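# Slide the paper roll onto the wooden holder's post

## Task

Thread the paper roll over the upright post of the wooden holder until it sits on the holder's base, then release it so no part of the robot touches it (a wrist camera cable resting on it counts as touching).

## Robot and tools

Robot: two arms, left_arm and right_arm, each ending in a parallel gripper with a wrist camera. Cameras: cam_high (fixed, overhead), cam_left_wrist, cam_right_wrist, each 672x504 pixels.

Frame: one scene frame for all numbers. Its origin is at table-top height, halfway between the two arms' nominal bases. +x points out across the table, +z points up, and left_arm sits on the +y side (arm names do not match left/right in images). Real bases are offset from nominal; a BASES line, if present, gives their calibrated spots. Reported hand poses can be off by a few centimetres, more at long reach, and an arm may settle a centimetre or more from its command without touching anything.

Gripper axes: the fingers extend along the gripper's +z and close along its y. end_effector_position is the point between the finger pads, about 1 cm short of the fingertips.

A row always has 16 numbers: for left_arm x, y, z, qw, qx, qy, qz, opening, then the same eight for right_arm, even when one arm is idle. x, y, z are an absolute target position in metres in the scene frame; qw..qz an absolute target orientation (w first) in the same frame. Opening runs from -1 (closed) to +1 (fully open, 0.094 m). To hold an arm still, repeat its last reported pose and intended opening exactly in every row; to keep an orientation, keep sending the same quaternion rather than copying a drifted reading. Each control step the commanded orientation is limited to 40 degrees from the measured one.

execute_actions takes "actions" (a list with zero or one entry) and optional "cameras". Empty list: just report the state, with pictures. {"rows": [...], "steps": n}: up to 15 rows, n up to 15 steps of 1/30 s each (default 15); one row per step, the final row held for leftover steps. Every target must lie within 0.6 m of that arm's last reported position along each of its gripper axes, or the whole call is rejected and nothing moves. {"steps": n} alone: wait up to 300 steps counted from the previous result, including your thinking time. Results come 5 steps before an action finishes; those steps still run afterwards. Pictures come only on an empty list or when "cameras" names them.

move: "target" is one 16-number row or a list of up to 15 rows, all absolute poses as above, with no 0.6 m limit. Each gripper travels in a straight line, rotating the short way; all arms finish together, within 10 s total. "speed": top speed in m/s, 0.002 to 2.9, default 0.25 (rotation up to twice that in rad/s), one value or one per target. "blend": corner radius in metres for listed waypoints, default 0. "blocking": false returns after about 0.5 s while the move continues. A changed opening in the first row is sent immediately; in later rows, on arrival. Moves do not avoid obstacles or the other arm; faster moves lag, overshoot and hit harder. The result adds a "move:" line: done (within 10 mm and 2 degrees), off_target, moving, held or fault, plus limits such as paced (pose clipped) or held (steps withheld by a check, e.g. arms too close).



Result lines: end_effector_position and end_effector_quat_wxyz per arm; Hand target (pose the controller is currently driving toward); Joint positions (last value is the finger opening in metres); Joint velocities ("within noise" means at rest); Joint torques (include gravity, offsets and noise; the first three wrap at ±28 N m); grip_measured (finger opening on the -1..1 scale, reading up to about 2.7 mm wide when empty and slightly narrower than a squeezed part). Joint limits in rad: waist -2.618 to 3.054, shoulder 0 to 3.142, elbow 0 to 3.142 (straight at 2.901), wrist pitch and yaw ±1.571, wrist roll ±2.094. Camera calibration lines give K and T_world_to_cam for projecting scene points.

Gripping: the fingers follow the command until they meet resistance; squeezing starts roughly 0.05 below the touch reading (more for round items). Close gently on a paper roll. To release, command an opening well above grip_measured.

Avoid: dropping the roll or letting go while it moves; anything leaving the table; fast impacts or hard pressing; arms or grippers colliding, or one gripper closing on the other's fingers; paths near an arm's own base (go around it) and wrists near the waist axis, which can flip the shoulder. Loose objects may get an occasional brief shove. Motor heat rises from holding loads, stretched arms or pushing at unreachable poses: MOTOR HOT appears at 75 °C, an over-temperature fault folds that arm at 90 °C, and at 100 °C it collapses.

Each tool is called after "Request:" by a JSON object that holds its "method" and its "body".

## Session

Request:
{"method": "execute_actions", "body": {"actions": [], "cameras": ["all"]}}

Request:
{"method": "zoom_image", "body": {"camera": "cam_high", "region": [150, 130, 400, 300]}}

Request:
{"method": "zoom_image", "body": {"camera": "cam_high", "region": [350, 100, 560, 300]}}

Scene clock: 0.00 s of 4400.00 s.
left_arm: end_effector_position=(+0.2734, +0.2698, +0.1704) grip_measured=+1.000 end_effector_quat_wxyz=(+0.613, -0.019, +0.788, +0.051) | right_arm: end_effector_position=(+0.3790, -0.1786, +0.0822) grip_measured=+1.000 end_effector_quat_wxyz=(+0.474, -0.118, +0.868, +0.090)
Joint positions: left_arm=[-0.266 0.121 0.209 -0.349 -0.344 -0.031 0.094] | right_arm=[0.363 1.627 0.664 0.398 0.046 0.081 0.094]
Joint velocities: within noise
Joint torques (N m): no reading
Motor temperatures (°C): left_arm=[23 24 21 24 22 21 23] | right_arm=[23 23 22 22 22 23 24]
Heat: left arm: 24 °C; right arm: 24 °C.
Hand target: left_arm +0.2725, +0.2703, +0.1734; +0.616, -0.020, +0.786, +0.051 | right_arm +0.3823, -0.1774, +0.0908; +0.483, -0.117, +0.863, +0.092
camera_calibration:
cam_left_wrist: T_world_to_cam=[[0.101817, -0.992512, 0.0674804, 0.224411], [-0.662345, -0.118246, -0.739809, 0.363948], [0.742248, 0.0306295, -0.669425, 0.00653824], [0, 0, 0, 1]] pos_world=[0.213357, 0.265566, 0.258486]
cam_right_wrist: T_world_to_cam=[[0.371663, -0.927238, 0.0457862, -0.31111], [-0.803107, -0.345865, -0.485178, 0.306245], [0.465711, 0.143551, -0.873216, 0.0248398], [0, 0, 0, 1]] pos_world=[0.350007, -0.186119, 0.184518]

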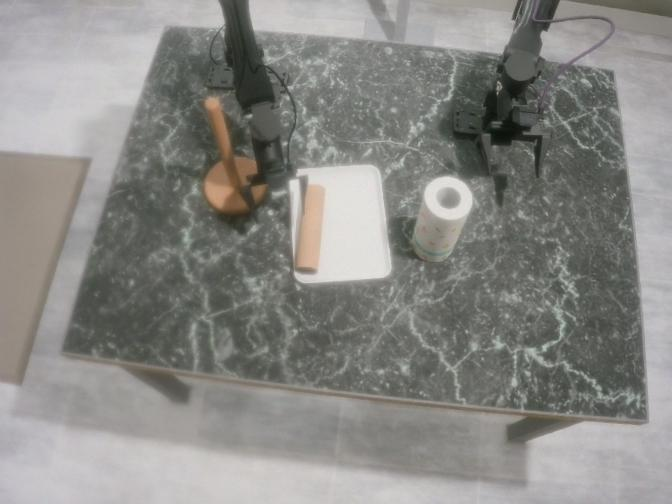

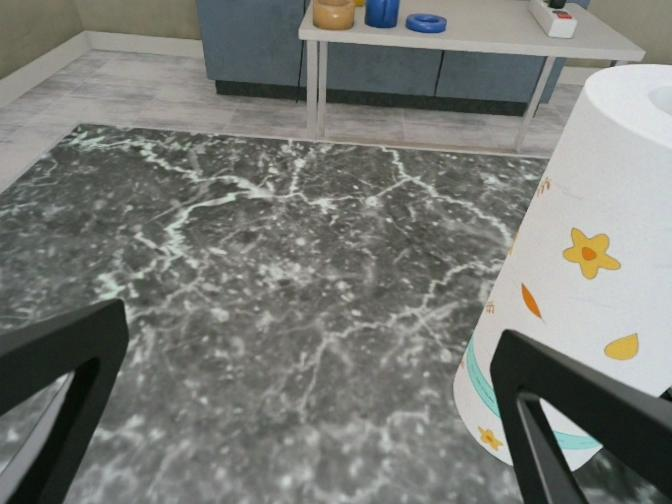

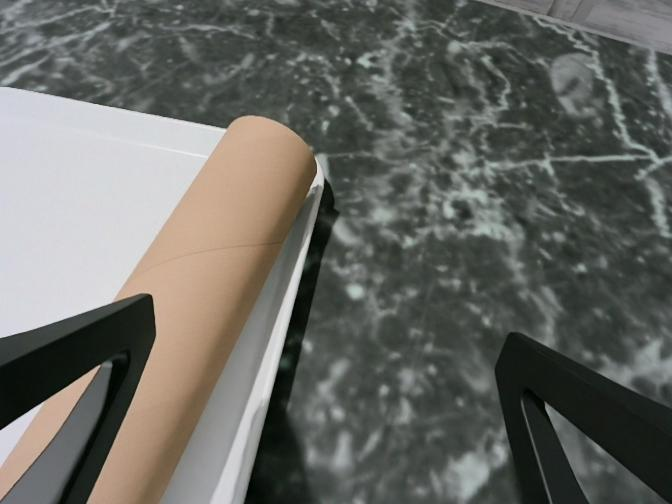

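Scaled by 2.016 from the camera's 672x504 image, which has a finer 960x720 frame.

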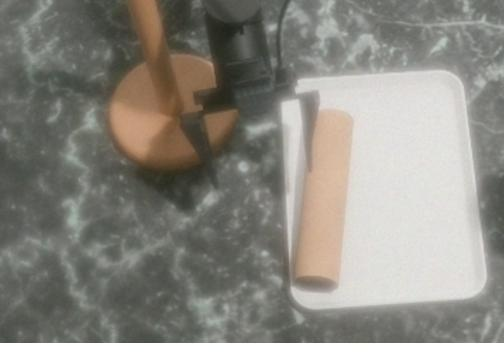

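Scaled by 2.400 from the camera's 672x504 image, which has a finer 960x720 frame.

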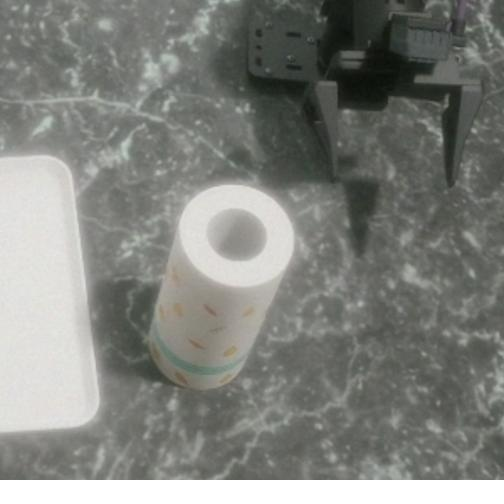

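Request:
{"method": "move", "body": {"target": [0.2226, 0.4198, 0.175, 0.5586, -0.2874, 0.7340, 0.2575, 1.0, 0.2964, 0.0645, 0.15, 0.6434, -0.2932, 0.6435, 0.2932, 1.0], "speed": 0.5}}

Request:
{"method": "zoom_image", "body": {"camera": "cam_right_wrist", "region": [110, 0, 560, 450]}}

Scene clock: 10.60 s of 4400.00 s.
left_arm: end_effector_position=(+0.2221, +0.4186, +0.1672) grip_measured=+1.000 end_effector_quat_wxyz=(+0.553, -0.288, +0.739, +0.255) | right_arm: end_effector_position=(+0.2926, +0.0579, +0.1415) grip_measured=+1.000 end_effector_quat_wxyz=(+0.630, -0.296, +0.659, +0.285)
Joint positions: left_arm=[0.383 0.173 0.209 -0.319 -0.389 -0.049 0.094] | right_arm=[0.887 1.951 0.716 1.192 0.052 0.005 0.094]
Joint velocities: within noise
Joint torques (N m): left_arm=[0.46 2.26 8.75 2.2 -0.04 0.04] | right_arm=[0.02 -7.73 7.94 2.24 -0.1 -0.01]
Motor temperatures (°C): left_arm=[23 24 22 28 22 21 23] | right_arm=[23 24 23 24 22 23 24]
Heat: left arm: 28 °C; right arm: 24 °C.
Hand target: left_arm +0.2224, +0.4196, +0.1749; +0.559, -0.287, +0.734, +0.258 | right_arm +0.2960, +0.0640, +0.1499; +0.643, -0.293, +0.644, +0.293
Off the commanded pose: left_arm 0.008 m, 1 deg | right_arm 0.011 m, 2 deg.
Kept back: nothing.
move: off_target (right_arm)
camera_calibration:
cam_left_wrist: T_world_to_cam=[[0.716125, -0.694853, 0.0659072, 0.116803], [-0.44091, -0.523557, -0.729032, 0.463969], [0.541076, 0.493019, -0.6813, -0.10897], [0, 0, 0, 1]] pos_world=[0.179884, 0.377799, 0.256309]
cam_right_wrist: T_world_to_cam=[[0.764101, -0.634161, 0.118274, -0.204405], [-0.25215, -0.46236, -0.850084, 0.244634], [0.593776, 0.619728, -0.513194, -0.0331373], [0, 0, 0, 1]] pos_world=[0.237547, 0.00401921, 0.215129]

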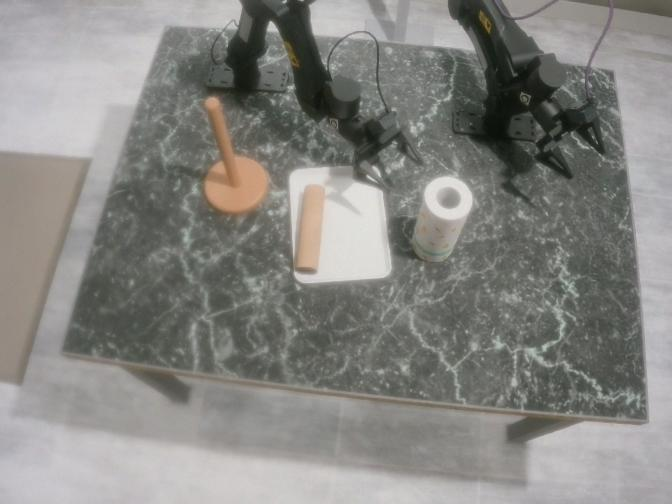

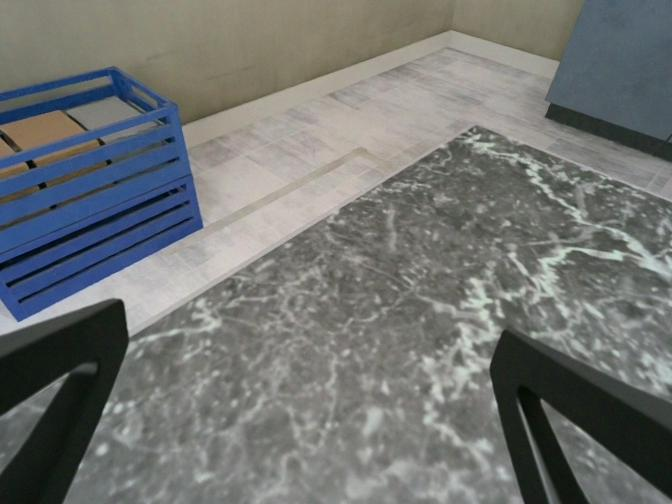

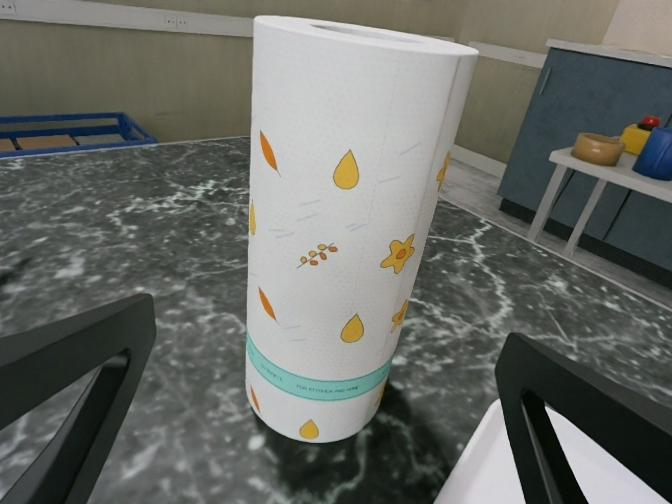

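Scaled by 1.120 from the camera's 672x504 image, which has a finer 960x720 frame.

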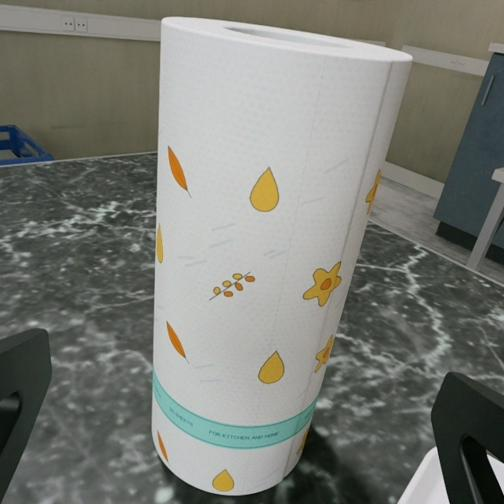

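Request:
{"method": "move", "body": {"target": [0.2226, 0.4198, 0.175, 0.5586, -0.2874, 0.7340, 0.2575, 1.0, 0.3512, 0.1227, 0.15, 0.6434, -0.2932, 0.6435, 0.2932, 1.0], "speed": 0.2, "cameras": ["cam_right_wrist"]}}

Request:
{"method": "zoom_image", "body": {"camera": "cam_right_wrist", "region": [110, 54, 560, 504]}}

Scene clock: 13.20 s of 4400.00 s.
left_arm: end_effector_position=(+0.2226, +0.4185, +0.1679) grip_measured=+1.000 end_effector_quat_wxyz=(+0.554, -0.288, +0.738, +0.254) | right_arm: end_effector_position=(+0.3448, +0.1185, +0.1548) grip_measured=+1.000 end_effector_quat_wxyz=(+0.645, -0.290, +0.643, +0.293)
Joint positions: left_arm=[0.383 0.174 0.209 -0.315 -0.386 -0.049 0.094] | right_arm=[0.878 2.15 1.082 1.073 0.042 0.004 0.094]
Joint velocities: within noise
Joint torques (N m): left_arm=[0.55 2.44 8.7 2.21 -0.07 0.04] | right_arm=[-0.68 -10.04 8.94 1.77 -0.18 -0.03]
Motor temperatures (°C): left_arm=[23 24 22 28 22 21 23] | right_arm=[23 24 23 25 22 23 24]
Heat: left arm: 28 °C; right arm: 25 °C.
Hand target: left_arm +0.2225, +0.4197, +0.1750; +0.559, -0.287, +0.734, +0.258 | right_arm +0.3509, +0.1222, +0.1500; +0.643, -0.293, +0.644, +0.293
Off the commanded pose: left_arm 0.007 m, 1 deg | right_arm 0.009 m, 0 deg.
Kept back: nothing.
move: done
camera_calibration:
cam_right_wrist: T_world_to_cam=[[0.761753, -0.636964, 0.118361, -0.206279], [-0.225135, -0.431562, -0.873538, 0.287794], [0.607493, 0.638773, -0.472146, -0.108181], [0, 0, 0, 1]] pos_world=[0.287645, 0.0619115, 0.224737]
Images, in order (width x height): cam_right_wrist 672x504.

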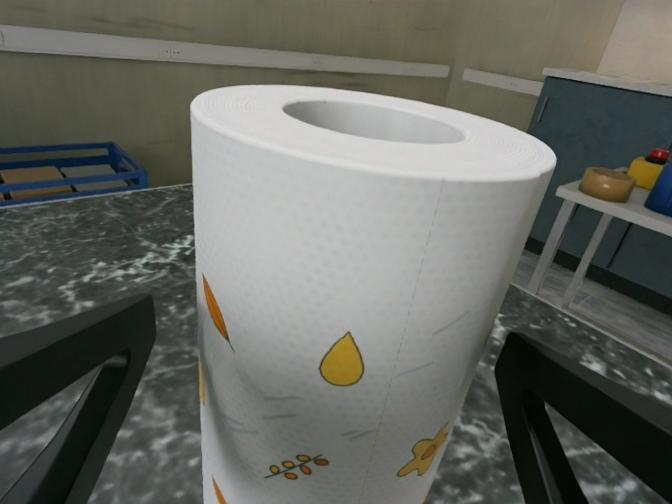

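Scaled by 1.120 from the camera's 672x504 image, which has a finer 960x720 frame.

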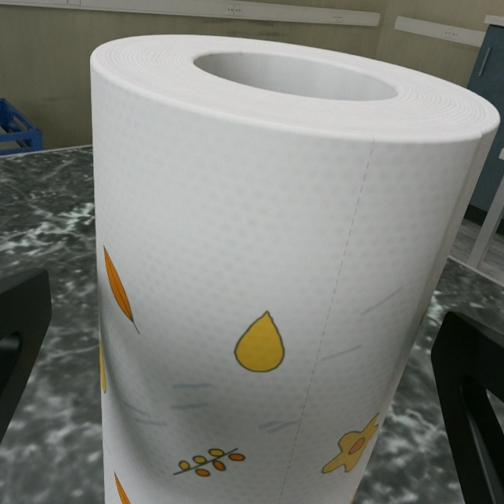

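Request:
{"method": "move", "body": {"target": [[0.2226, 0.4198, 0.175, 0.5586, -0.2874, 0.7340, 0.2575, 1.0, 0.3753, 0.1441, 0.15, 0.6434, -0.2932, 0.6435, 0.2932, 1.0], [0.2226, 0.4198, 0.175, 0.5586, -0.2874, 0.7340, 0.2575, 1.0, 0.3753, 0.1441, 0.15, 0.6434, -0.2932, 0.6435, 0.2932, 0.7], [0.2226, 0.4198, 0.175, 0.5586, -0.2874, 0.7340, 0.2575, 1.0, 0.360, 0.110, 0.30, 0.6434, -0.2932, 0.6435, 0.2932, 0.7], [0.2226, 0.4198, 0.175, 0.5586, -0.2874, 0.7340, 0.2575, 1.0, 0.335, -0.08, 0.478, 0.6732, -0.2387, 0.6558, 0.2451, 0.7], [0.2226, 0.4198, 0.175, 0.5586, -0.2874, 0.7340, 0.2575, 1.0, 0.287, -0.286, 0.488, 0.6732, -0.2387, 0.6558, 0.2451, 0.7]], "speed": [0.12, 0.12, 0.35, 0.5, 0.4], "blend": [0, 0, 0.05, 0.08, 0], "cameras": ["cam_high", "cam_right_wrist"]}}

Request:
{"method": "zoom_image", "body": {"camera": "cam_high", "region": [140, 0, 280, 140]}}

Request:
{"method": "zoom_image", "body": {"camera": "cam_high", "region": [170, 70, 290, 220]}}

Scene clock: 20.37 s of 4400.00 s.
left_arm: end_effector_position=(+0.2227, +0.4185, +0.1680) grip_measured=+1.000 end_effector_quat_wxyz=(+0.555, -0.288, +0.738, +0.254) | right_arm: end_effector_position=(+0.2905, -0.2880, +0.4769) grip_measured=+0.706 end_effector_quat_wxyz=(+0.667, -0.229, +0.665, +0.246)
Joint positions: left_arm=[0.383 0.174 0.209 -0.315 -0.386 -0.049 0.094] | right_arm=[-0.388 1.098 1.351 -0.23 -1.059 0.042 0.08]
Joint velocities: within noise
Joint torques (N m): left_arm=[0.49 2.43 8.72 2.21 -0.06 0.06] | right_arm=[-0.34 -2.15 9.51 1.55 -0.13 0.1]
Motor temperatures (°C): left_arm=[23 24 23 28 22 21 23] | right_arm=[23 25 24 26 22 23 24]
Heat: left arm: 28 °C; right arm: 26 °C.
Hand target: left_arm +0.2224, +0.4197, +0.1750; +0.559, -0.288, +0.734, +0.258 | right_arm +0.2868, -0.2860, +0.4877; +0.673, -0.239, +0.656, +0.245
Off the commanded pose: left_arm 0.007 m, 1 deg | right_arm 0.012 m, 2 deg.
Kept back: nothing.
move: off_target (right_arm)
camera_calibration:
cam_right_wrist: T_world_to_cam=[[0.647745, -0.755189, 0.100579, -0.454397], [-0.297827, -0.372514, -0.878938, 0.422163], [0.701231, 0.539373, -0.46621, 0.277874], [0, 0, 0, 1]] pos_world=[0.225211, -0.335772, 0.546305]
Images, in order (width x height): cam_high 672x504, cam_right_wrist 672x504.

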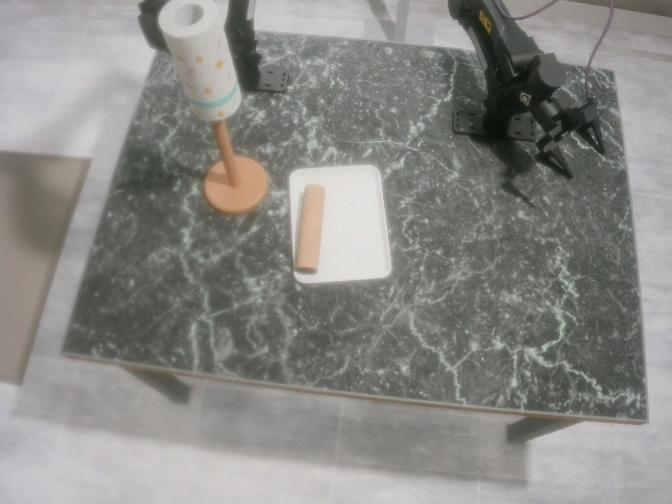

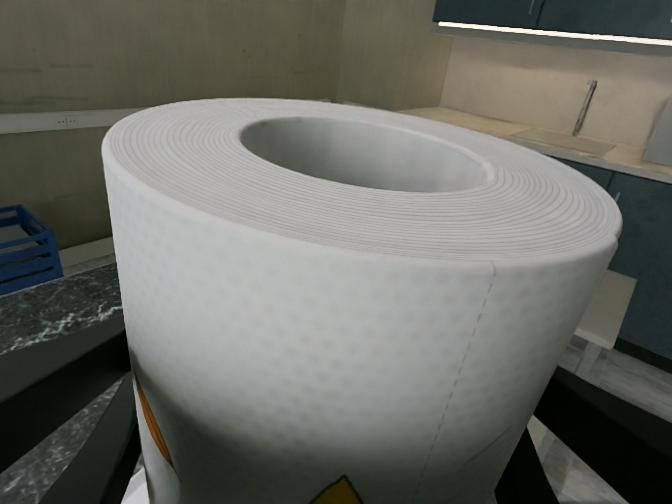

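Scaled by 3.600 from the camera's 672x504 image, which has a finer 960x720 frame.

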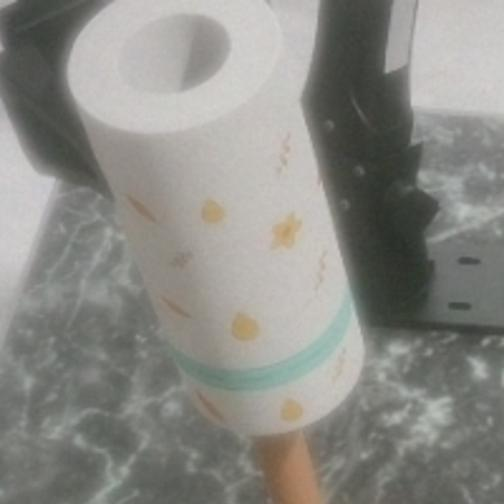

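Scaled by 3.360 from the camera's 672x504 image, which has a finer 960x720 frame.

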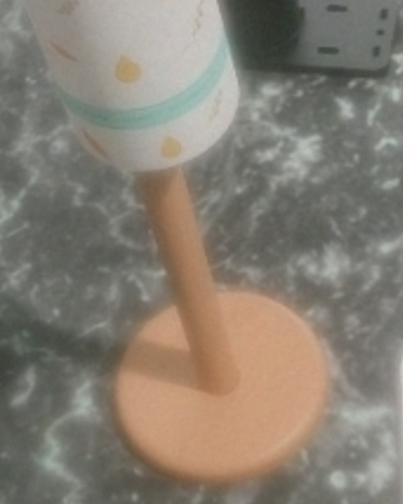

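Request:
{"method": "move", "body": {"target": [0.2226, 0.4198, 0.175, 0.5586, -0.2874, 0.7340, 0.2575, 1.0, 0.275, -0.290, 0.477, 0.6781, -0.2533, 0.6505, 0.2305, 0.7], "speed": 0.15, "cameras": ["cam_high"]}}

Request:
{"method": "zoom_image", "body": {"camera": "cam_high", "region": [140, 0, 280, 140]}}

Request:
{"method": "zoom_image", "body": {"camera": "cam_high", "region": [170, 70, 290, 220]}}

Scene clock: 26.33 s of 4400.00 s.
left_arm: end_effector_position=(+0.2227, +0.4184, +0.1680) grip_measured=+1.000 end_effector_quat_wxyz=(+0.555, -0.288, +0.738, +0.254) | right_arm: end_effector_position=(+0.2832, -0.2924, +0.4716) grip_measured=+0.701 end_effector_quat_wxyz=(+0.668, -0.239, +0.662, +0.239)
Joint positions: left_arm=[0.383 0.174 0.209 -0.315 -0.386 -0.049 0.094] | right_arm=[-0.426 1.077 1.323 -0.229 -1.104 0.013 0.08]
Joint velocities: within noise
Joint torques (N m): left_arm=[0.58 2.41 8.72 2.22 -0.08 0.05] | right_arm=[-0.64 -4.68 5.59 1.74 -0.17 -0.02]
Motor temperatures (°C): left_arm=[23 24 23 29 22 21 23] | right_arm=[23 25 24 26 22 23 24]
Heat: left arm: 29 °C; right arm: 26 °C.
Hand target: left_arm +0.2225, +0.4197, +0.1750; +0.559, -0.287, +0.734, +0.258 | right_arm +0.2752, -0.2899, +0.4768; +0.677, -0.253, +0.651, +0.230
Off the commanded pose: left_arm 0.007 m, 1 deg | right_arm 0.010 m, 3 deg.
Kept back: nothing.
move: off_target (right_arm)
Images, in order (width x height): cam_high 672x504.

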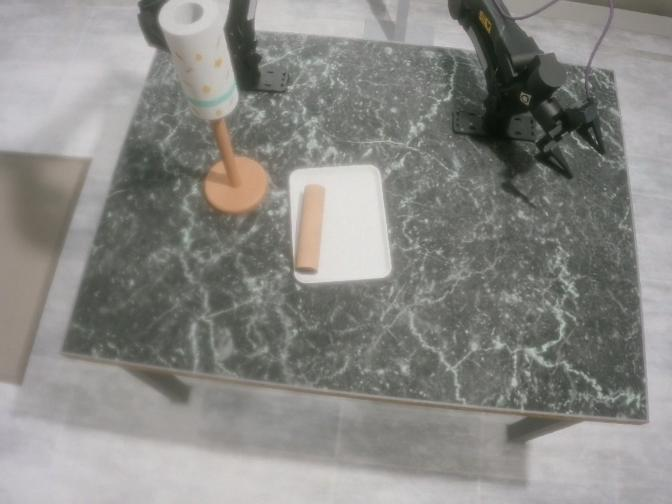

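Scaled by 3.600 from the camera's 672x504 image, which has a finer 960x720 frame.

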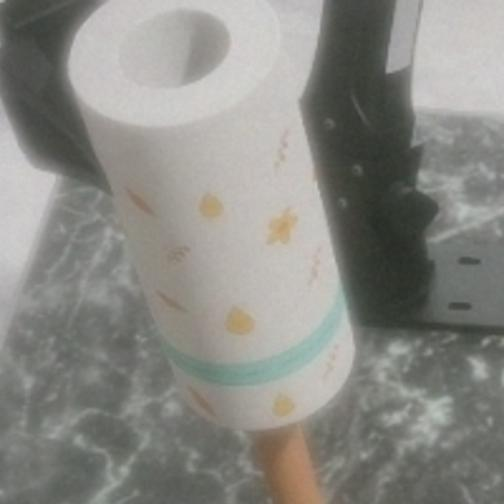

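Scaled by 3.360 from the camera's 672x504 image, which has a finer 960x720 frame.

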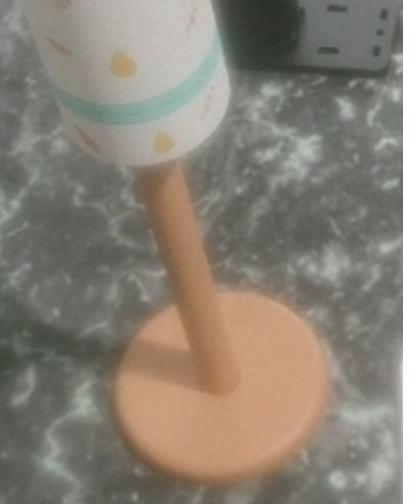

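Request:
{"method": "move", "body": {"target": [[0.2226, 0.4198, 0.175, 0.5586, -0.2874, 0.7340, 0.2575, 1.0, 0.274, -0.2915, 0.43, 0.6705, -0.2557, 0.6601, 0.2220, 0.7], [0.2226, 0.4198, 0.175, 0.5586, -0.2874, 0.7340, 0.2575, 1.0, 0.279, -0.290, 0.235, 0.6705, -0.2557, 0.6601, 0.2220, 0.7]], "speed": [0.1, 0.2], "cameras": ["cam_high"]}}

Request:
{"method": "zoom_image", "body": {"camera": "cam_high", "region": [150, 60, 300, 230]}}

Scene clock: 30.43 s of 4400.00 s.
left_arm: end_effector_position=(+0.2227, +0.4184, +0.1680) grip_measured=+1.000 end_effector_quat_wxyz=(+0.555, -0.288, +0.738, +0.254) | right_arm: end_effector_position=(+0.2799, -0.2929, +0.2360) grip_measured=+0.706 end_effector_quat_wxyz=(+0.668, -0.252, +0.665, +0.220)
Joint positions: left_arm=[0.383 0.174 0.209 -0.315 -0.386 -0.049 0.094] | right_arm=[-0.431 1.03 0.359 0.648 -1.098 -0.065 0.08]
Joint velocities: within noise
Joint torques (N m): left_arm=[0.58 2.5 8.72 2.21 -0.06 0.04] | right_arm=[0.57 -1.84 5.9 1.79 -0.04 0.05]
Motor temperatures (°C): left_arm=[23 24 23 29 22 21 23] | right_arm=[23 24 24 26 22 23 25]
Heat: left arm: 29 °C; right arm: 26 °C.
Hand target: left_arm +0.2225, +0.4197, +0.1749; +0.559, -0.287, +0.734, +0.258 | right_arm +0.2789, -0.2900, +0.2350; +0.670, -0.256, +0.661, +0.222
Off the commanded pose: left_arm 0.007 m, 1 deg | right_arm 0.003 m, 1 deg.
Kept back: nothing.
move: done
Images, in order (width x height): cam_high 672x504.

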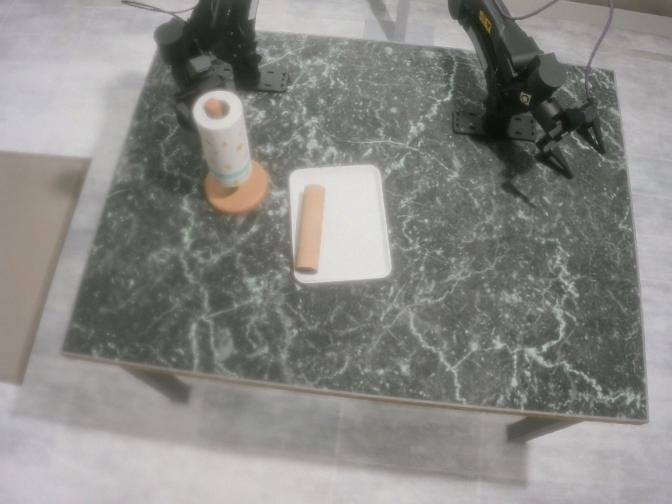

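Scaled by 2.965 from the camera's 672x504 image, which has a finer 960x720 frame.

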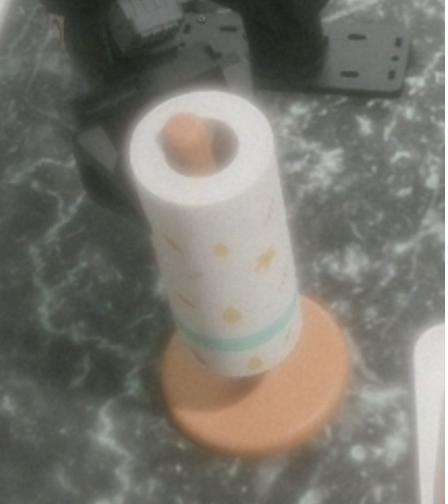

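Request:
{"method": "move", "body": {"target": [[0.2226, 0.4198, 0.175, 0.5586, -0.2874, 0.7340, 0.2575, 1.0, 0.280, -0.293, 0.160, 0.6705, -0.2557, 0.6601, 0.2220, 0.7], [0.2226, 0.4198, 0.175, 0.5586, -0.2874, 0.7340, 0.2575, 1.0, 0.280, -0.293, 0.162, 0.6705, -0.2557, 0.6601, 0.2220, 1.0], [0.2226, 0.4198, 0.175, 0.5586, -0.2874, 0.7340, 0.2575, 1.0, 0.2254, -0.3372, 0.172, 0.6705, -0.2557, 0.6601, 0.2220, 1.0]], "speed": [0.09, 0.1, 0.15], "cameras": ["cam_high", "cam_right_wrist"]}}

Request:
{"method": "zoom_image", "body": {"camera": "cam_high", "region": [150, 60, 300, 230]}}

Scene clock: 34.53 s of 4400.00 s.
left_arm: end_effector_position=(+0.2227, +0.4184, +0.1680) grip_measured=+1.000 end_effector_quat_wxyz=(+0.555, -0.288, +0.738, +0.254) | right_arm: end_effector_position=(+0.2295, -0.3390, +0.1729) grip_measured=+0.998 end_effector_quat_wxyz=(+0.674, -0.257, +0.657, +0.217)
Joint positions: left_arm=[0.383 0.174 0.209 -0.315 -0.386 -0.049 0.094] | right_arm=[-0.813 1.305 0.12 1.231 -1.485 -0.016 0.094]
Joint velocities: within noise
Joint torques (N m): left_arm=[0.53 2.43 8.73 2.21 -0.07 0.05] | right_arm=[-0.75 -4.59 3.82 1.04 -0.13 0.05]
Motor temperatures (°C): left_arm=[23 24 23 29 22 21 23] | right_arm=[23 24 24 26 22 23 25]
Heat: left arm: 29 °C; right arm: 26 °C.
Hand target: left_arm +0.2225, +0.4197, +0.1749; +0.559, -0.287, +0.734, +0.258 | right_arm +0.2256, -0.3371, +0.1719; +0.672, -0.255, +0.658, +0.223
Off the commanded pose: left_arm 0.007 m, 1 deg | right_arm 0.005 m, 1 deg.
Kept back: nothing.
move: done
camera_calibration:
cam_right_wrist: T_world_to_cam=[[0.64058, -0.745719, 0.183194, -0.432358], [-0.257084, -0.433069, -0.863921, 0.0853042], [0.723578, 0.506314, -0.469128, 0.190564], [0, 0, 0, 1]] pos_world=[0.161003, -0.38196, 0.2423]
Images, in order (width x height): cam_high 672x504, cam_right_wrist 672x504.

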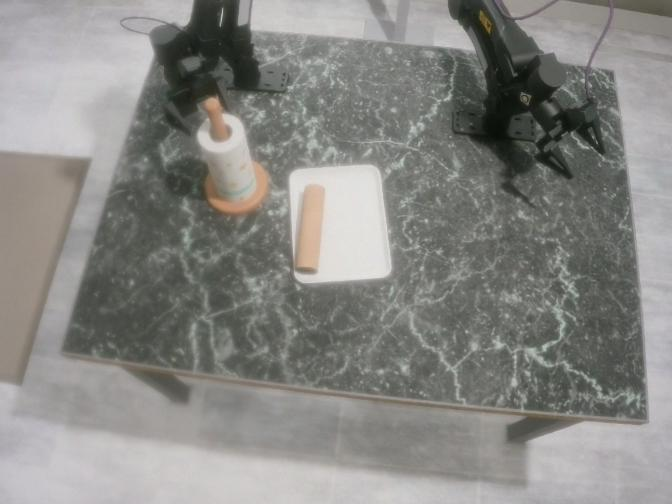

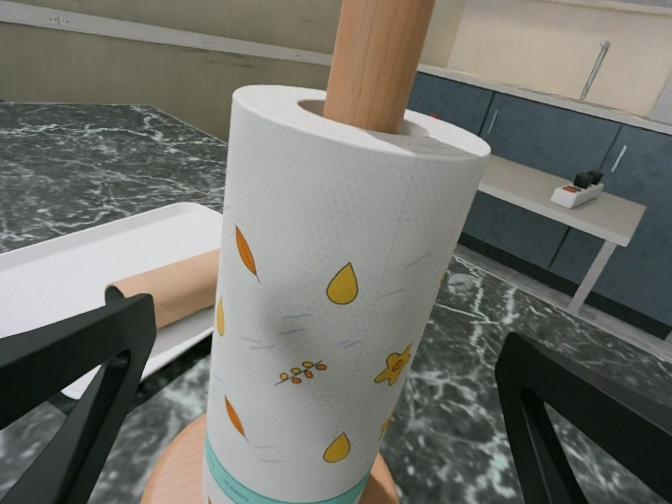

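Scaled by 2.965 from the camera's 672x504 image, which has a finer 960x720 frame.

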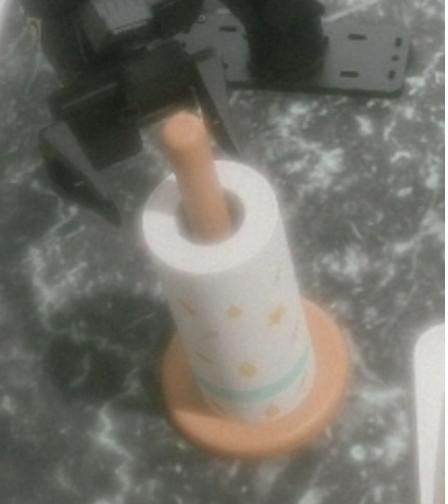

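Request:
{"method": "finished_scene", "body": {"scene": 2}}

The scene is finished: the task was done.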